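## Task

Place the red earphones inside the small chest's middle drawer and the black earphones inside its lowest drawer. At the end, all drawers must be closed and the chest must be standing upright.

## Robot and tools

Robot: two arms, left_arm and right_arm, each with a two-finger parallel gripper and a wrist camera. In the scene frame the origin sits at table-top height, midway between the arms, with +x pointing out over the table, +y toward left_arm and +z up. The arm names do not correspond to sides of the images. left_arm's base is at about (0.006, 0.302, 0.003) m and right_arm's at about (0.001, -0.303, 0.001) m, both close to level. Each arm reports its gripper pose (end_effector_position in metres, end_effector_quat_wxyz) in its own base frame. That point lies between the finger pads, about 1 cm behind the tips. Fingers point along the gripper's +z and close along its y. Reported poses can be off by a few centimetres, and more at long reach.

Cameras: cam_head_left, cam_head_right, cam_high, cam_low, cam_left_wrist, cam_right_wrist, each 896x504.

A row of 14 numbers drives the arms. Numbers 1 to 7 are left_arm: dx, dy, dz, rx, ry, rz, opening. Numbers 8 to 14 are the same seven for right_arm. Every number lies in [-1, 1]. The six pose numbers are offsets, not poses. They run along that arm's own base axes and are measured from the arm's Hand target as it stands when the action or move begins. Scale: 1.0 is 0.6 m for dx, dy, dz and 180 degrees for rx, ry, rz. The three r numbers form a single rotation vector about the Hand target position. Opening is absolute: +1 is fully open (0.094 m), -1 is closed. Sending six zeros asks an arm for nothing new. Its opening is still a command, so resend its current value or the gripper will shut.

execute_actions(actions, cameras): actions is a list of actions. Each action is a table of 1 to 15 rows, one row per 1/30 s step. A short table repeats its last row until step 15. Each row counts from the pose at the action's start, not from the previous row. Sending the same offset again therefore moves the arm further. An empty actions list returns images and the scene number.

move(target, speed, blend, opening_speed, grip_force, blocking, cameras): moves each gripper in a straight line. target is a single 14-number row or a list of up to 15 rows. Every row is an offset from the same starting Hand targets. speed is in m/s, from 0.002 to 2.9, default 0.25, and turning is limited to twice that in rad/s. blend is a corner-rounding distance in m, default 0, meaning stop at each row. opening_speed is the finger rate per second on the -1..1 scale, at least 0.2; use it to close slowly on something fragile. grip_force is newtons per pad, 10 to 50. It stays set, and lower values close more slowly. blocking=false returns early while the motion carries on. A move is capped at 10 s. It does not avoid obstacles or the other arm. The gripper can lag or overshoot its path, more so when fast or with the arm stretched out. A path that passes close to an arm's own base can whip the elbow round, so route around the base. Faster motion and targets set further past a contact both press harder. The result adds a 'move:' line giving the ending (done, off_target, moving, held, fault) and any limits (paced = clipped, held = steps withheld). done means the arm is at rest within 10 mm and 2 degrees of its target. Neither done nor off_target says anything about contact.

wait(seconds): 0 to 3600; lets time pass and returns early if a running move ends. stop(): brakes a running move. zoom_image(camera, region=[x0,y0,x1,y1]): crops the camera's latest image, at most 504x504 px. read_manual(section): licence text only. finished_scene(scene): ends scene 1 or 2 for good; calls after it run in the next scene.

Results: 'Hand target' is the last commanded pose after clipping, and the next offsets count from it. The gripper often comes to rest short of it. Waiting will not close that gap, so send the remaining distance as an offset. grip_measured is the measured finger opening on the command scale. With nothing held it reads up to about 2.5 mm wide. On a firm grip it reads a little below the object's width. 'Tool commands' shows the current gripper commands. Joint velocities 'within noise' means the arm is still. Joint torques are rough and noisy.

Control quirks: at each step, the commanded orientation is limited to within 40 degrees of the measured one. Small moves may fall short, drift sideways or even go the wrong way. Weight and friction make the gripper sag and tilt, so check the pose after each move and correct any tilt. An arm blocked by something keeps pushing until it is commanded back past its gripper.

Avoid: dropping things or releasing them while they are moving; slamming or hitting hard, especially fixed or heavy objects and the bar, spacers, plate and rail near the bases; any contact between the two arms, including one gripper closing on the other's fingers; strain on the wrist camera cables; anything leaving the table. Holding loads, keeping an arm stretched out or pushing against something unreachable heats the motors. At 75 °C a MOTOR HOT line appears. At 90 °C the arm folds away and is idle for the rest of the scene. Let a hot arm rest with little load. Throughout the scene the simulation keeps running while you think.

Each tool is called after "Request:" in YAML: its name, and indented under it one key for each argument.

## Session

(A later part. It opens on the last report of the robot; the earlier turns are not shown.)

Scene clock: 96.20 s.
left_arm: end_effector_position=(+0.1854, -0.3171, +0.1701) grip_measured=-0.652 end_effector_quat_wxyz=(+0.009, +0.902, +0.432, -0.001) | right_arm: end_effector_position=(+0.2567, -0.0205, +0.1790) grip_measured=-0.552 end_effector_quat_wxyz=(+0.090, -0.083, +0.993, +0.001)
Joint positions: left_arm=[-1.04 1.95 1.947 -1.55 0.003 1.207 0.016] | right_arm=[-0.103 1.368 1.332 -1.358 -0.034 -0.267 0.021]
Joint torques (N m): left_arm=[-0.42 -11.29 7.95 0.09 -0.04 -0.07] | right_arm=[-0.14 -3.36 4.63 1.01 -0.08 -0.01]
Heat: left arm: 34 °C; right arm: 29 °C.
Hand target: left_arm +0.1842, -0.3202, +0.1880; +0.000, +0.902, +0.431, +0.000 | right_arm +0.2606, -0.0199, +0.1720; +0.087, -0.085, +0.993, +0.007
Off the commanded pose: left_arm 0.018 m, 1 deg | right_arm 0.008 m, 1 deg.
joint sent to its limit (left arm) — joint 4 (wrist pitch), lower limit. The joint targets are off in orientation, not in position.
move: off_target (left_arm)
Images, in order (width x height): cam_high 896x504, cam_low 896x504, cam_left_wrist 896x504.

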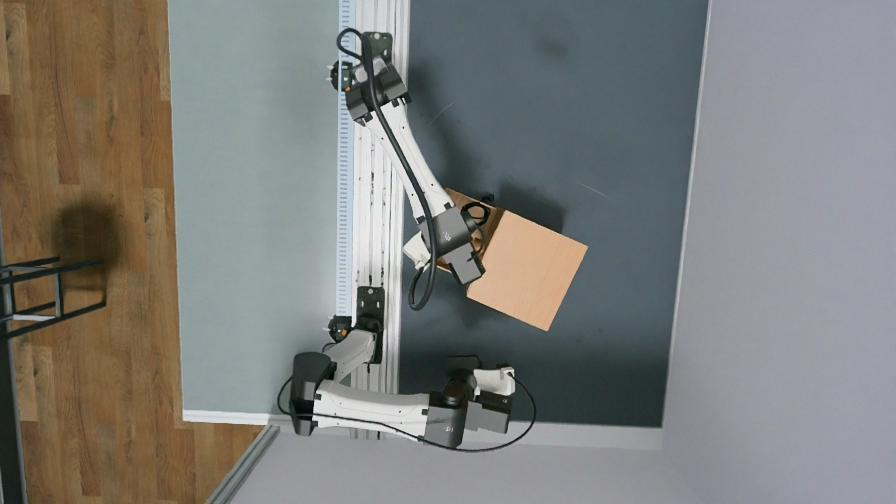

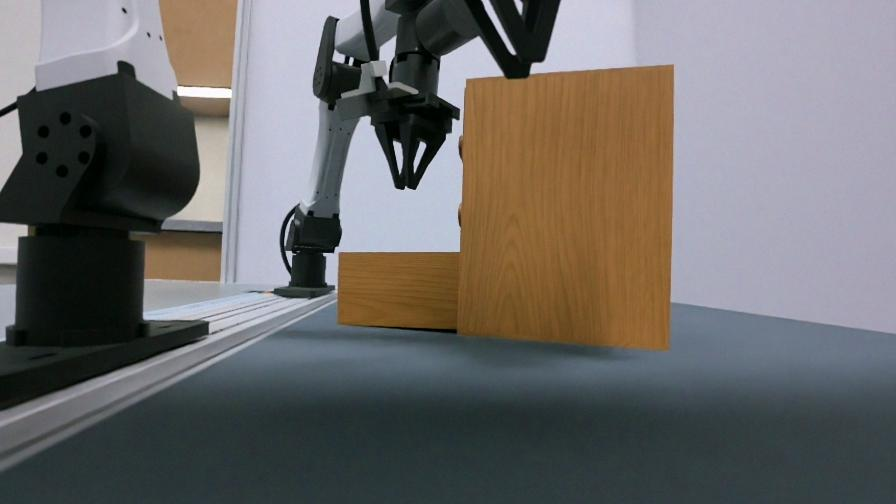

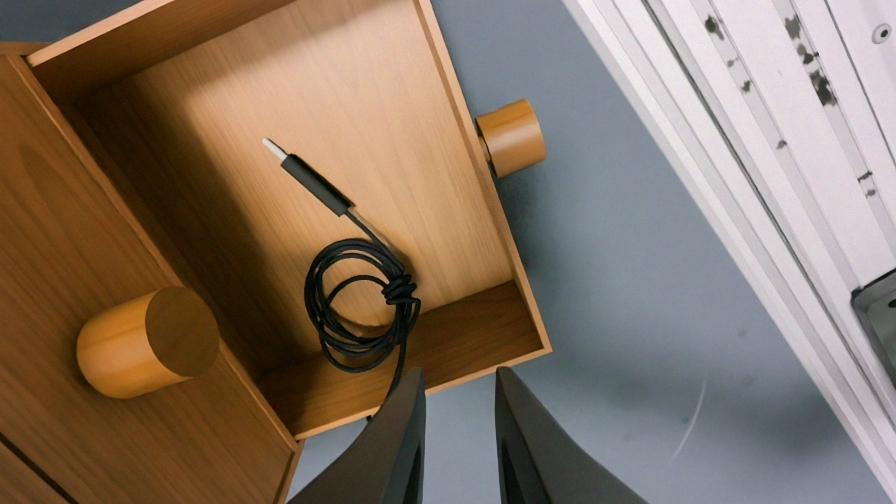

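Request:
move:
  target:
    - [0.1102,0.0098,-0.08,-0.0307,-0.1067,0,-1,0,0,0,0,0,0,-0.55]
    - [0.1102,0.0098,-0.2533,-0.0307,-0.1067,0,-1,0,0,0,0,0,0,-0.55]
  speed: [0.25,0.12]
  blend: [0.01,0]
  cameras: ["cam_left_wrist","cam_low","cam_high"]

Scene clock: 103.73 s.
left_arm: end_effector_position=(+0.2566, -0.3303, +0.0598) grip_measured=-0.994 end_effector_quat_wxyz=(+0.157, +0.880, +0.428, +0.133) | right_arm: end_effector_position=(+0.2567, -0.0205, +0.1790) grip_measured=-0.552 end_effector_quat_wxyz=(+0.090, -0.083, +0.993, +0.001)
Joint positions: left_arm=[-1.003 1.851 1.293 -0.662 -0.225 1.273 0] | right_arm=[-0.103 1.368 1.332 -1.358 -0.034 -0.267 0.021]
Joint torques (N m): left_arm=[1.02 -5.91 3.08 0.71 -0.17 0.12] | right_arm=[-0.14 -3.37 4.64 1.01 -0.08 0]
Heat: left arm: 34 °C; right arm: 29 °C.
Hand target: left_arm +0.2503, -0.3143, +0.0360; +0.115, +0.889, +0.425, +0.130 | right_arm +0.2606, -0.0199, +0.1720; +0.087, -0.085, +0.993, +0.007
Off the commanded pose: left_arm 0.029 m, 5 deg | right_arm 0.008 m, 1 deg.
move: off_target (left_arm)
Images, in order (width x height): cam_high 896x504, cam_low 896x504, cam_left_wrist 896x504.

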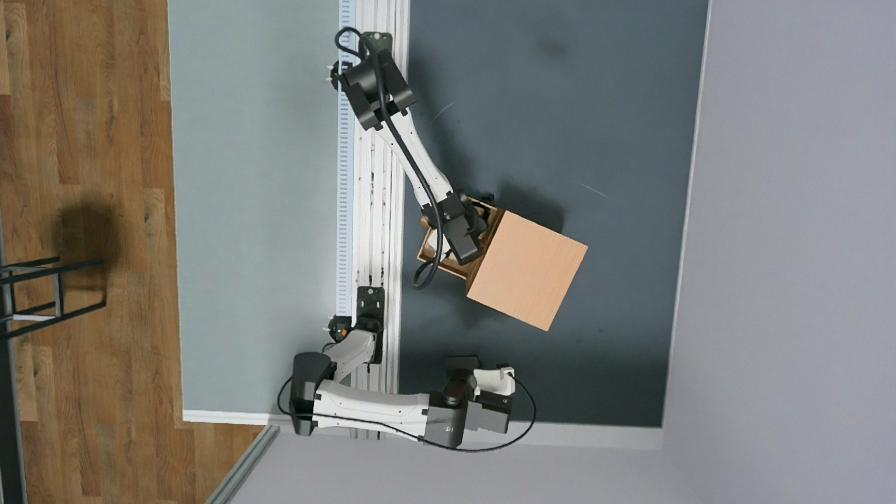

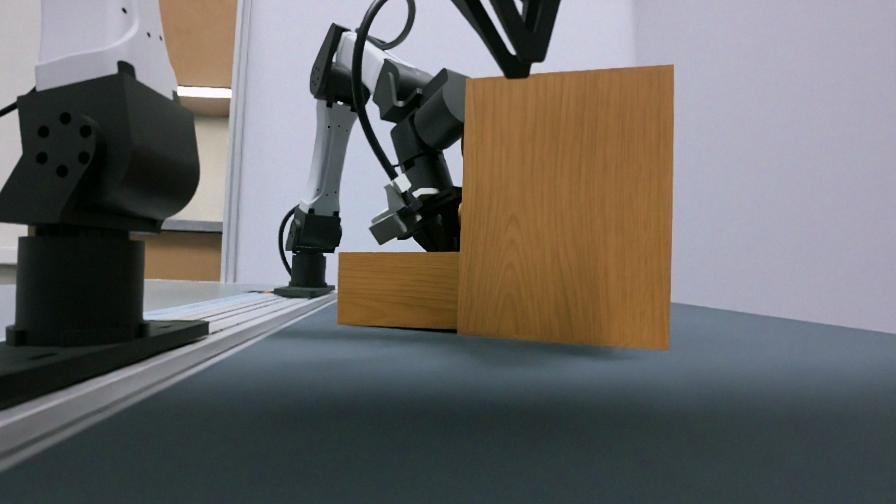

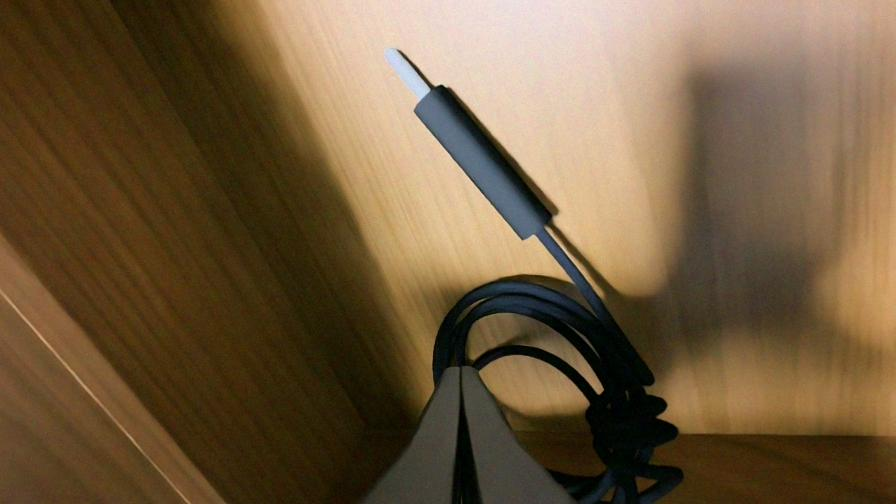

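Request:
zoom_image:
  camera: "cam_high"
  region: [400, 170, 560, 300]

Request:
zoom_image:
  camera: "cam_low"
  region: [320, 60, 540, 360]

Scaled by 3.150 from the camera's image (finer frame: 1280x720).

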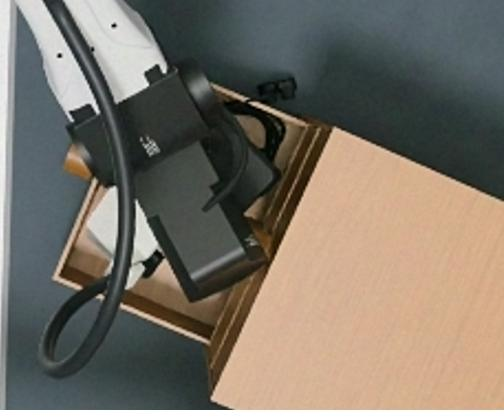

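Scaled by 1.680 from the camera's image (finer frame: 1280x720).

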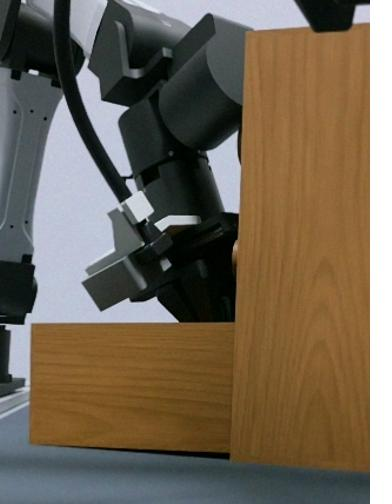

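Request:
move:
  target:
    - [-0.0695,-0.0037,0.04,0,0,0,-1,-0.05,0.08,0.03,0.01,-0.02,0.03,-0.1]
    - [-0.0695,-0.0037,0.2733,0,0,0,-1,-0.1177,0.1998,0.0467,0.0306,-0.0481,0.0989,-0.1]
    - [0.0328,0.4905,0.2733,0,0,0.25,-1,-0.1177,0.3082,0.03,0.046,-0.0721,0.1484,-0.1]
    - [0.0328,0.4905,0.2733,0,0,0.25,-1,-0.0427,0.5298,-0.02,0.0766,-0.1202,0.2473,-0.1]
  speed: [0.12,0.25,0.4,0.35]
  blend: [0.005,0.03,0.02,0]
  cameras: ["cam_right_wrist","cam_low","cam_high","cam_head_left"]

Scene clock: 111.60 s.
left_arm: end_effector_position=(+0.2683, -0.0199, +0.1980) grip_measured=-0.994 end_effector_quat_wxyz=(+0.046, +0.658, +0.734, +0.164) | right_arm: end_effector_position=(+0.2298, +0.2873, +0.1531) grip_measured=-0.102 end_effector_quat_wxyz=(+0.255, -0.436, +0.853, +0.130)
Joint positions: left_arm=[-0.23 1.353 1.363 -1.338 -0.242 1.261 0] | right_arm=[0.879 1.42 1.125 -0.697 -0.035 -0.056 0.042]
Joint torques (N m): left_arm=[1.13 -5.09 4.97 0.89 -0.03 0.13] | right_arm=[0.65 -4.51 8.91 1.82 -0.04 -0.01]
Heat: left arm: 33 °C; right arm: 29 °C.
Hand target: left_arm +0.2699, -0.0200, +0.1999; +0.057, +0.658, +0.732, +0.164 | right_arm +0.2351, +0.2979, +0.1600; +0.266, -0.441, +0.846, +0.139
Off the commanded pose: left_arm 0.003 m, 1 deg | right_arm 0.014 m, 2 deg.
move: off_target (right_arm)
Images, in order (width x height): cam_head_left 896x504, cam_high 896x504, cam_low 896x504, cam_right_wrist 896x504.

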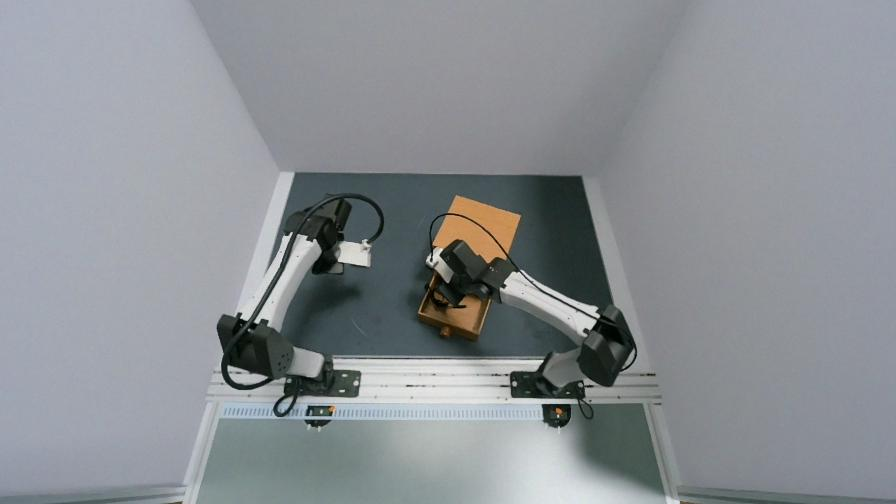

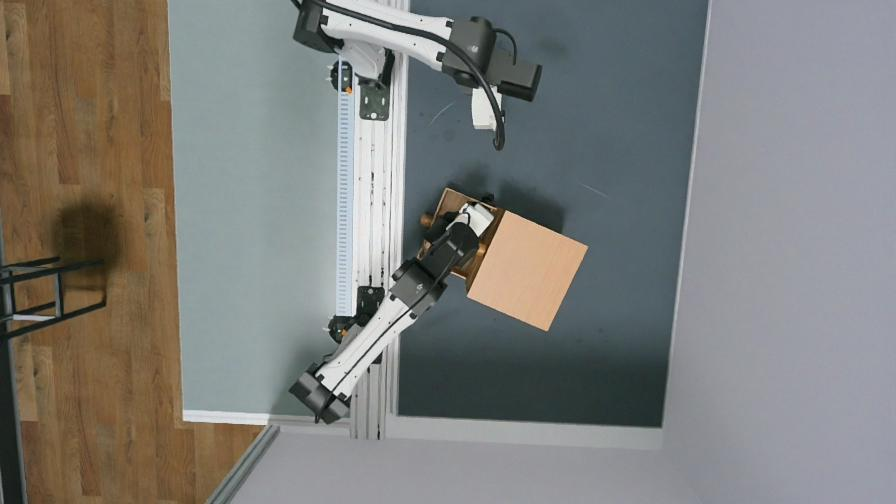

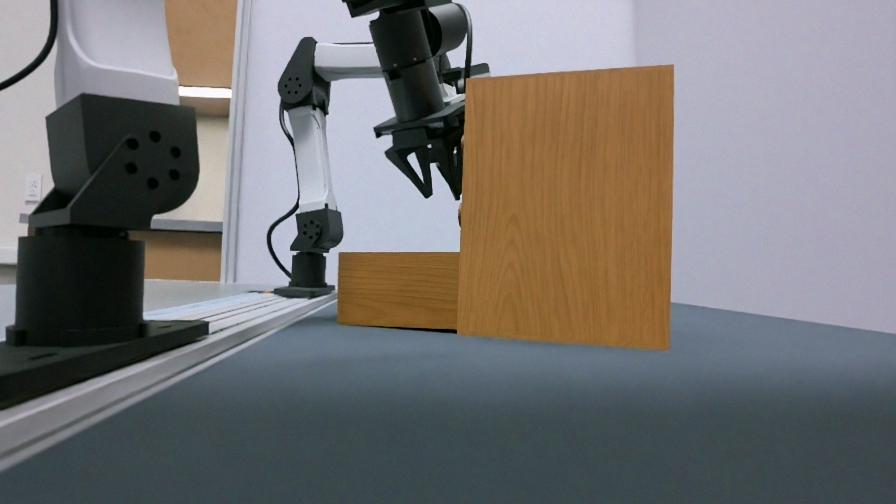

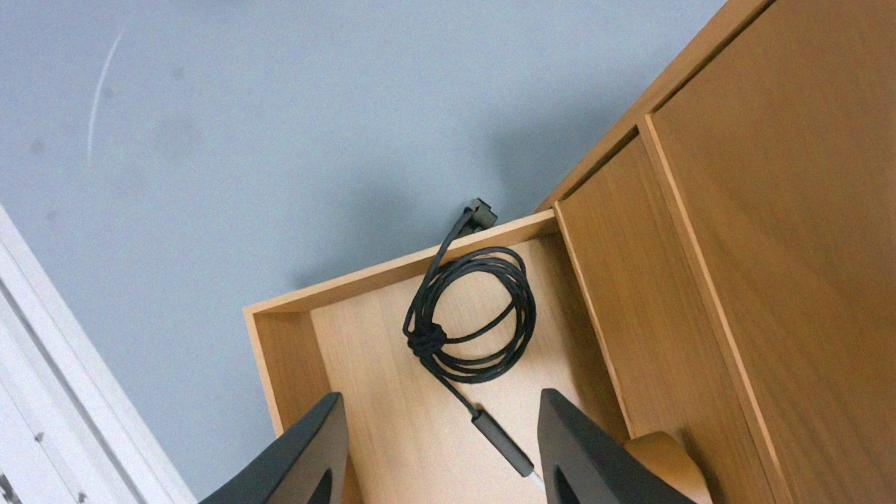

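Request:
move:
  target:
    - [0,0,0,0,0,0,-1,0.0057,0.036,-0.1167,0,0,0,-0.1]
    - [0,0,0,0,0,0,-1,0.0057,0.036,-0.22,0,0,0,-0.1]
    - [0,0,0,0,0,0,-1,0.0057,0.036,-0.22,0,0,0,-0.95]
    - [0,0,0,0,0,0,-1,0.0057,0.036,0.02,0,0,0,-0.95]
  speed: [0.2,0.1,0.1,0.2]
  blend: [0.01,0,0,0]
  cameras: ["cam_right_wrist","cam_low","cam_high"]

Scene clock: 117.80 s.
left_arm: end_effector_position=(+0.2683, -0.0199, +0.1980) grip_measured=-0.994 end_effector_quat_wxyz=(+0.046, +0.658, +0.734, +0.164) | right_arm: end_effector_position=(+0.2342, +0.3161, +0.1594) grip_measured=-0.912 end_effector_quat_wxyz=(+0.254, -0.446, +0.847, +0.137)
Joint positions: left_arm=[-0.23 1.353 1.363 -1.338 -0.242 1.261 0] | right_arm=[0.919 1.512 1.229 -0.703 -0.033 -0.04 0.004]
Joint torques (N m): left_arm=[1.11 -5.14 5.03 0.89 -0.02 0.13] | right_arm=[0.39 -7.24 9.54 1.49 0.13 0.14]
Heat: left arm: 33 °C; right arm: 30 °C.
Hand target: left_arm +0.2699, -0.0200, +0.1999; +0.057, +0.658, +0.732, +0.164 | right_arm +0.2385, +0.3195, +0.1721; +0.267, -0.440, +0.846, +0.139
Off the commanded pose: left_arm 0.002 m, 1 deg | right_arm 0.014 m, 2 deg.
move: off_target (right_arm)
Images, in order (width x height): cam_high 896x504, cam_low 896x504, cam_right_wrist 896x504.

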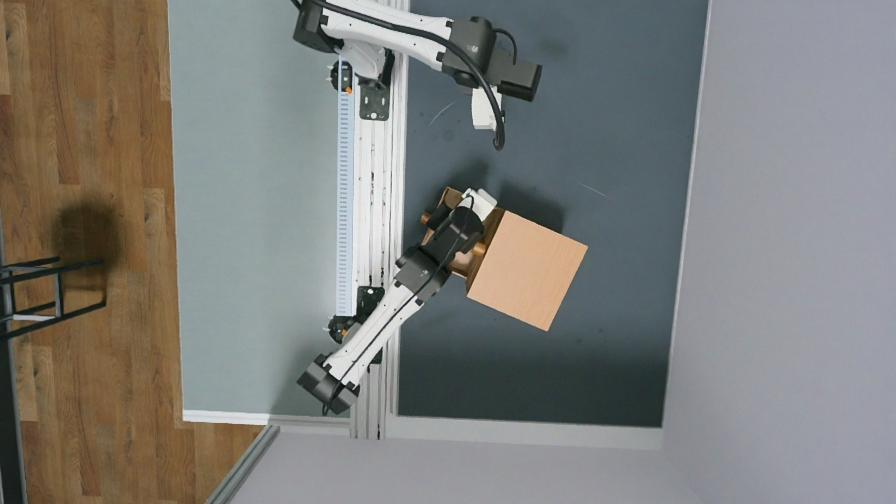

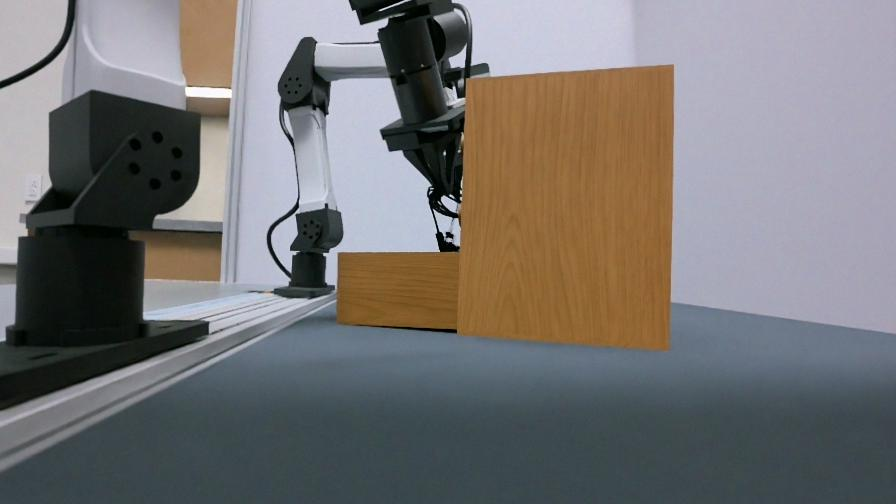

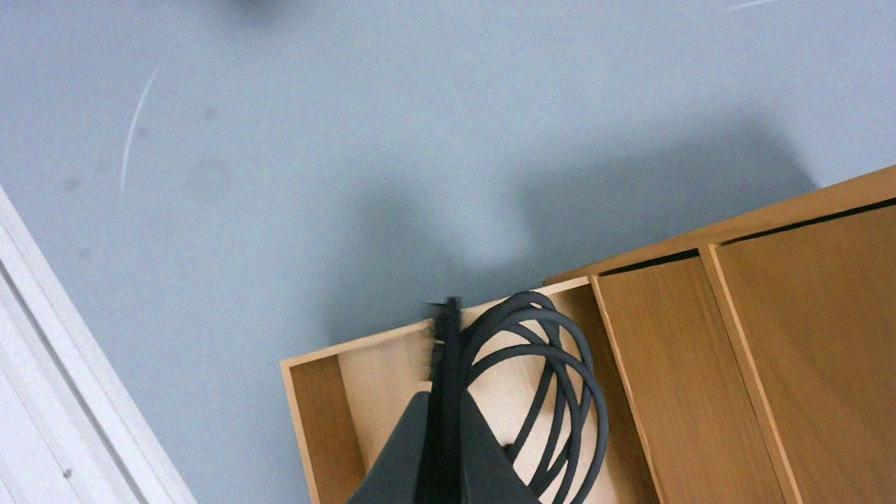

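Request:
move:
  target:
    - [0,0,0,0,0,0,-1,-0.0373,-0.0407,0,0,0,0,-0.95]
    - [-0.2165,-0.3,-0.1167,-0.4235,-0.217,0.2217,-1,-0.0373,-0.0407,-0.1952,0,0,0,-0.95]
    - [-0.2165,-0.3,-0.1167,-0.4235,-0.217,0.2217,-1,-0.0373,-0.0407,-0.1952,0,0,0,-0.6]
    - [-0.2165,-0.3,-0.1167,-0.4235,-0.217,0.2217,-1,-0.0373,-0.0407,0.02,0,0,0,-0.6]
  speed: [0.2,0.5,0.1,0.25]
  blend: [0.005,0,0,0]
  cameras: ["cam_right_wrist","cam_low","cam_high","cam_left_wrist"]

Scene clock: 125.47 s.
left_arm: end_effector_position=(+0.1396, -0.1934, +0.1144) grip_measured=-0.994 end_effector_quat_wxyz=(+0.591, +0.162, +0.786, -0.088) | right_arm: end_effector_position=(+0.2126, +0.2915, +0.1774) grip_measured=-0.602 end_effector_quat_wxyz=(+0.262, -0.444, +0.845, +0.141)
Joint positions: left_arm=[-1.695 0.927 0.274 -0.273 -1.204 -0.837 0] | right_arm=[0.926 1.373 1.169 -0.764 -0.031 -0.033 0.019]
Joint torques (N m): left_arm=[0.14 -0.29 8.64 1.27 -0.99 -0.25] | right_arm=[0.77 -4.53 9.46 1.52 0.17 0.15]
Heat: left arm: 34 °C; right arm: 31 °C.
Hand target: left_arm +0.1400, -0.2000, +0.1299; +0.600, +0.137, +0.781, -0.105 | right_arm +0.2162, +0.2951, +0.1841; +0.266, -0.441, +0.846, +0.139
Off the commanded pose: left_arm 0.017 m, 4 deg | right_arm 0.008 m, 1 deg.
move: off_target (left_arm)
Images, in order (width x height): cam_high 896x504, cam_low 896x504, cam_left_wrist 896x504, cam_right_wrist 896x504.

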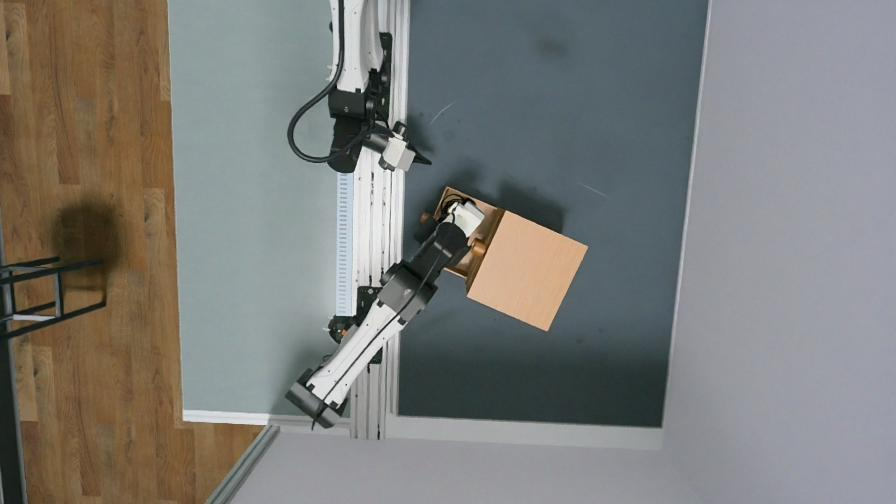

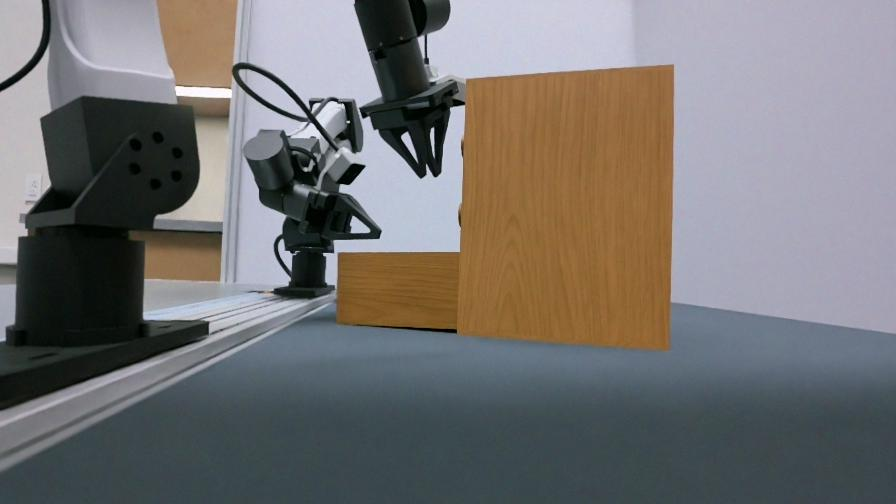

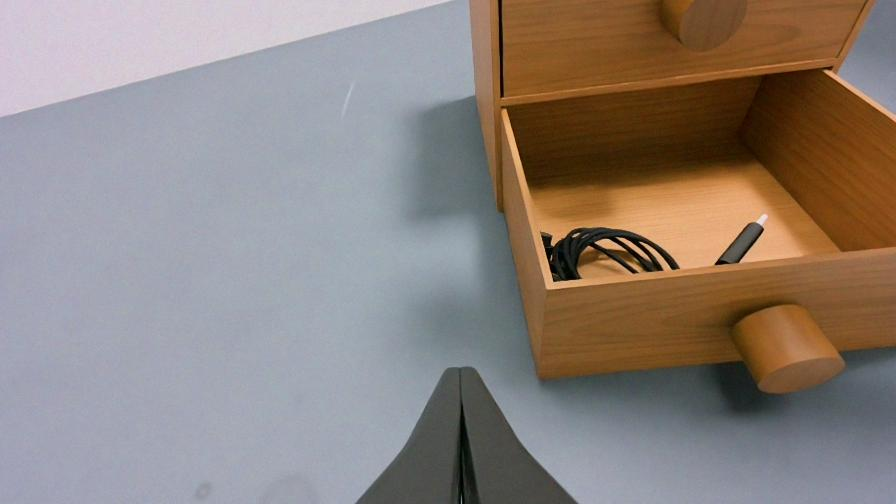

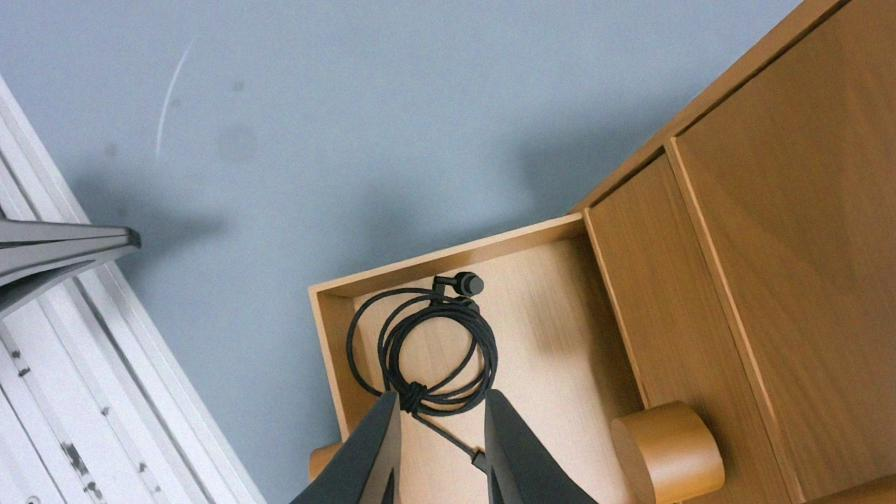

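Request:
move:
  target:
    - [-0.0833,-0.1867,-0.1133,0,0,0,0.3,-0.0437,-0.2168,0.0598,-0.02,0.03,-0.08,-0.6]
    - [0.2,-0.2767,-0.1167,0,0,0,0.3,-0.027,-0.3585,0.0265,-0.04,0.07,-0.15,-0.6]
    - [0.255,-0.3017,-0.1167,0,0,0,0.3,-0.027,-0.3585,0.0265,-0.04,0.07,-0.15,-0.6]
    - [0.16,-0.2717,-0.1167,0,0,0,0.3,-0.027,-0.3585,0.0265,-0.04,0.07,-0.15,-0.6]
  speed: [0.3,0.2,0.08,0.25]
  blend: [0.008,0.005,0,0]
  cameras: ["cam_left_wrist","cam_low","cam_high","cam_head_left"]

Scene clock: 130.53 s.
left_arm: end_effector_position=(+0.2389, -0.3611, +0.0442) grip_measured=+0.299 end_effector_quat_wxyz=(+0.589, +0.157, +0.788, -0.082) | right_arm: end_effector_position=(+0.2009, +0.0795, +0.1969) grip_measured=-0.602 end_effector_quat_wxyz=(+0.169, -0.228, +0.957, +0.062)
Joint positions: left_arm=[-1.31 2.011 0.695 0.816 -0.915 -0.349 0.061] | right_arm=[0.295 1.07 1.169 -1.322 -0.102 -0.154 0.019]
Joint torques (N m): left_arm=[-0.54 -11.11 2.86 2.1 -0.5 -0.26] | right_arm=[-0.28 -2.45 6.8 1.05 -0.1 -0.01]
Heat: left arm: 34 °C; right arm: 31 °C.
Hand target: left_arm +0.2361, -0.3630, +0.0599; +0.600, +0.136, +0.781, -0.105 | right_arm +0.1999, +0.0800, +0.2000; +0.170, -0.229, +0.956, +0.067
Off the commanded pose: left_arm 0.016 m, 4 deg | right_arm 0.003 m, 1 deg.
move: off_target (left_arm)
Images, in order (width x height): cam_head_left 896x504, cam_high 896x504, cam_low 896x504, cam_left_wrist 896x504.

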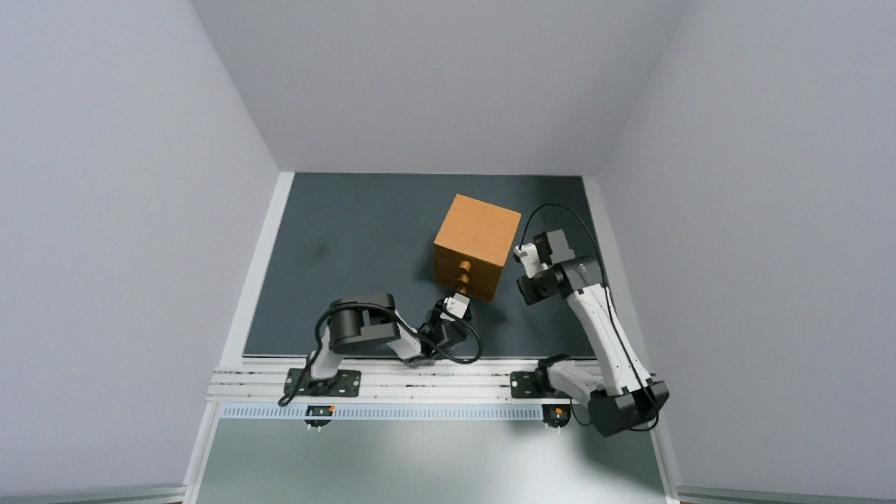

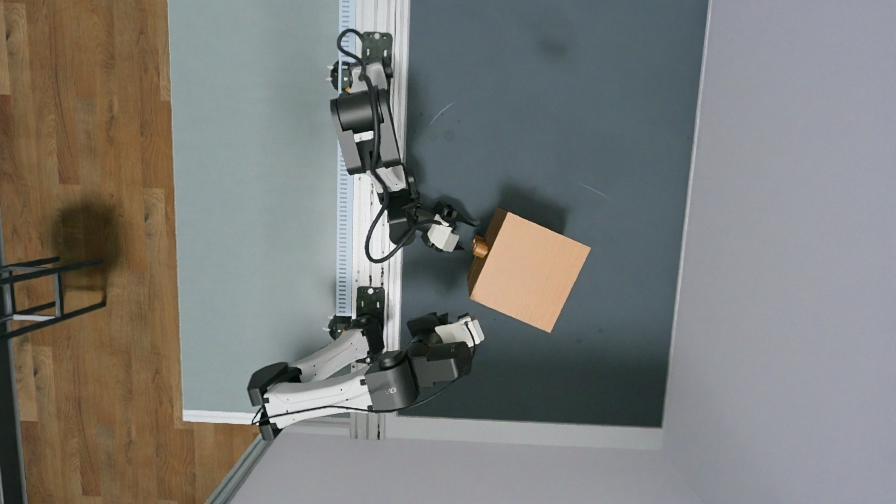

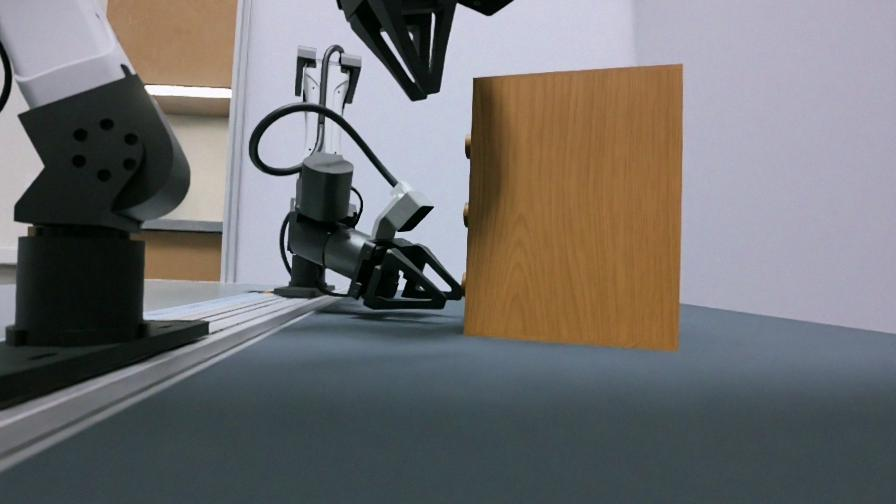

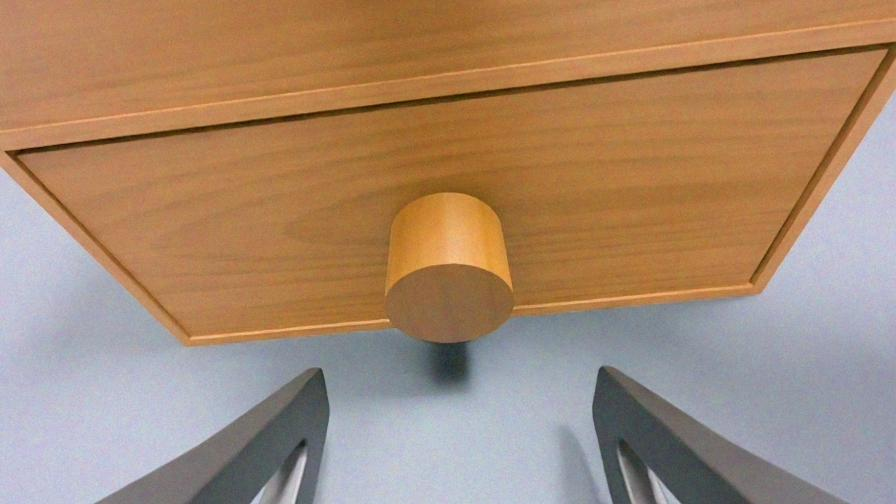

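Request:
zoom_image:
  camera: "cam_head_left"
  region: [420, 180, 530, 310]

Request:
zoom_image:
  camera: "cam_high"
  region: [440, 190, 610, 340]

Scaled by 3.877 from the camera's image (finer frame: 1280x720).

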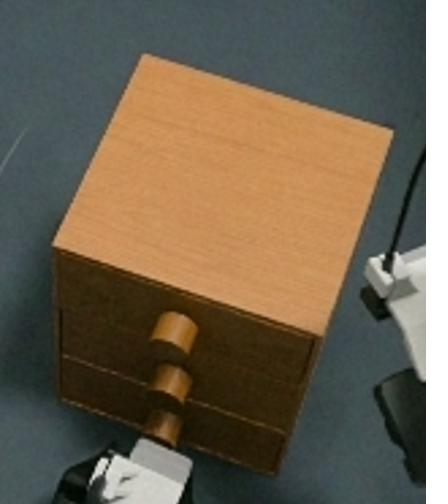

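Scaled by 2.965 from the camera's image (finer frame: 1280x720).

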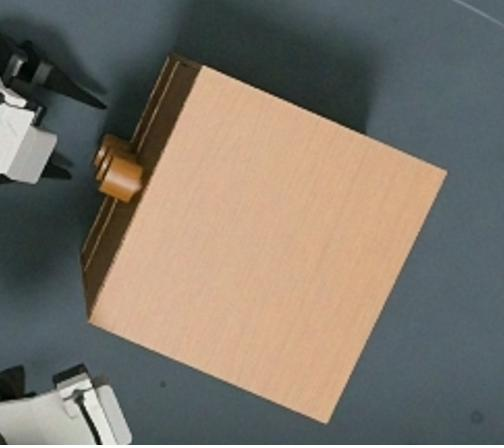

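Request:
finished_scene:
  scene: 1

The scene is finished: the task was done.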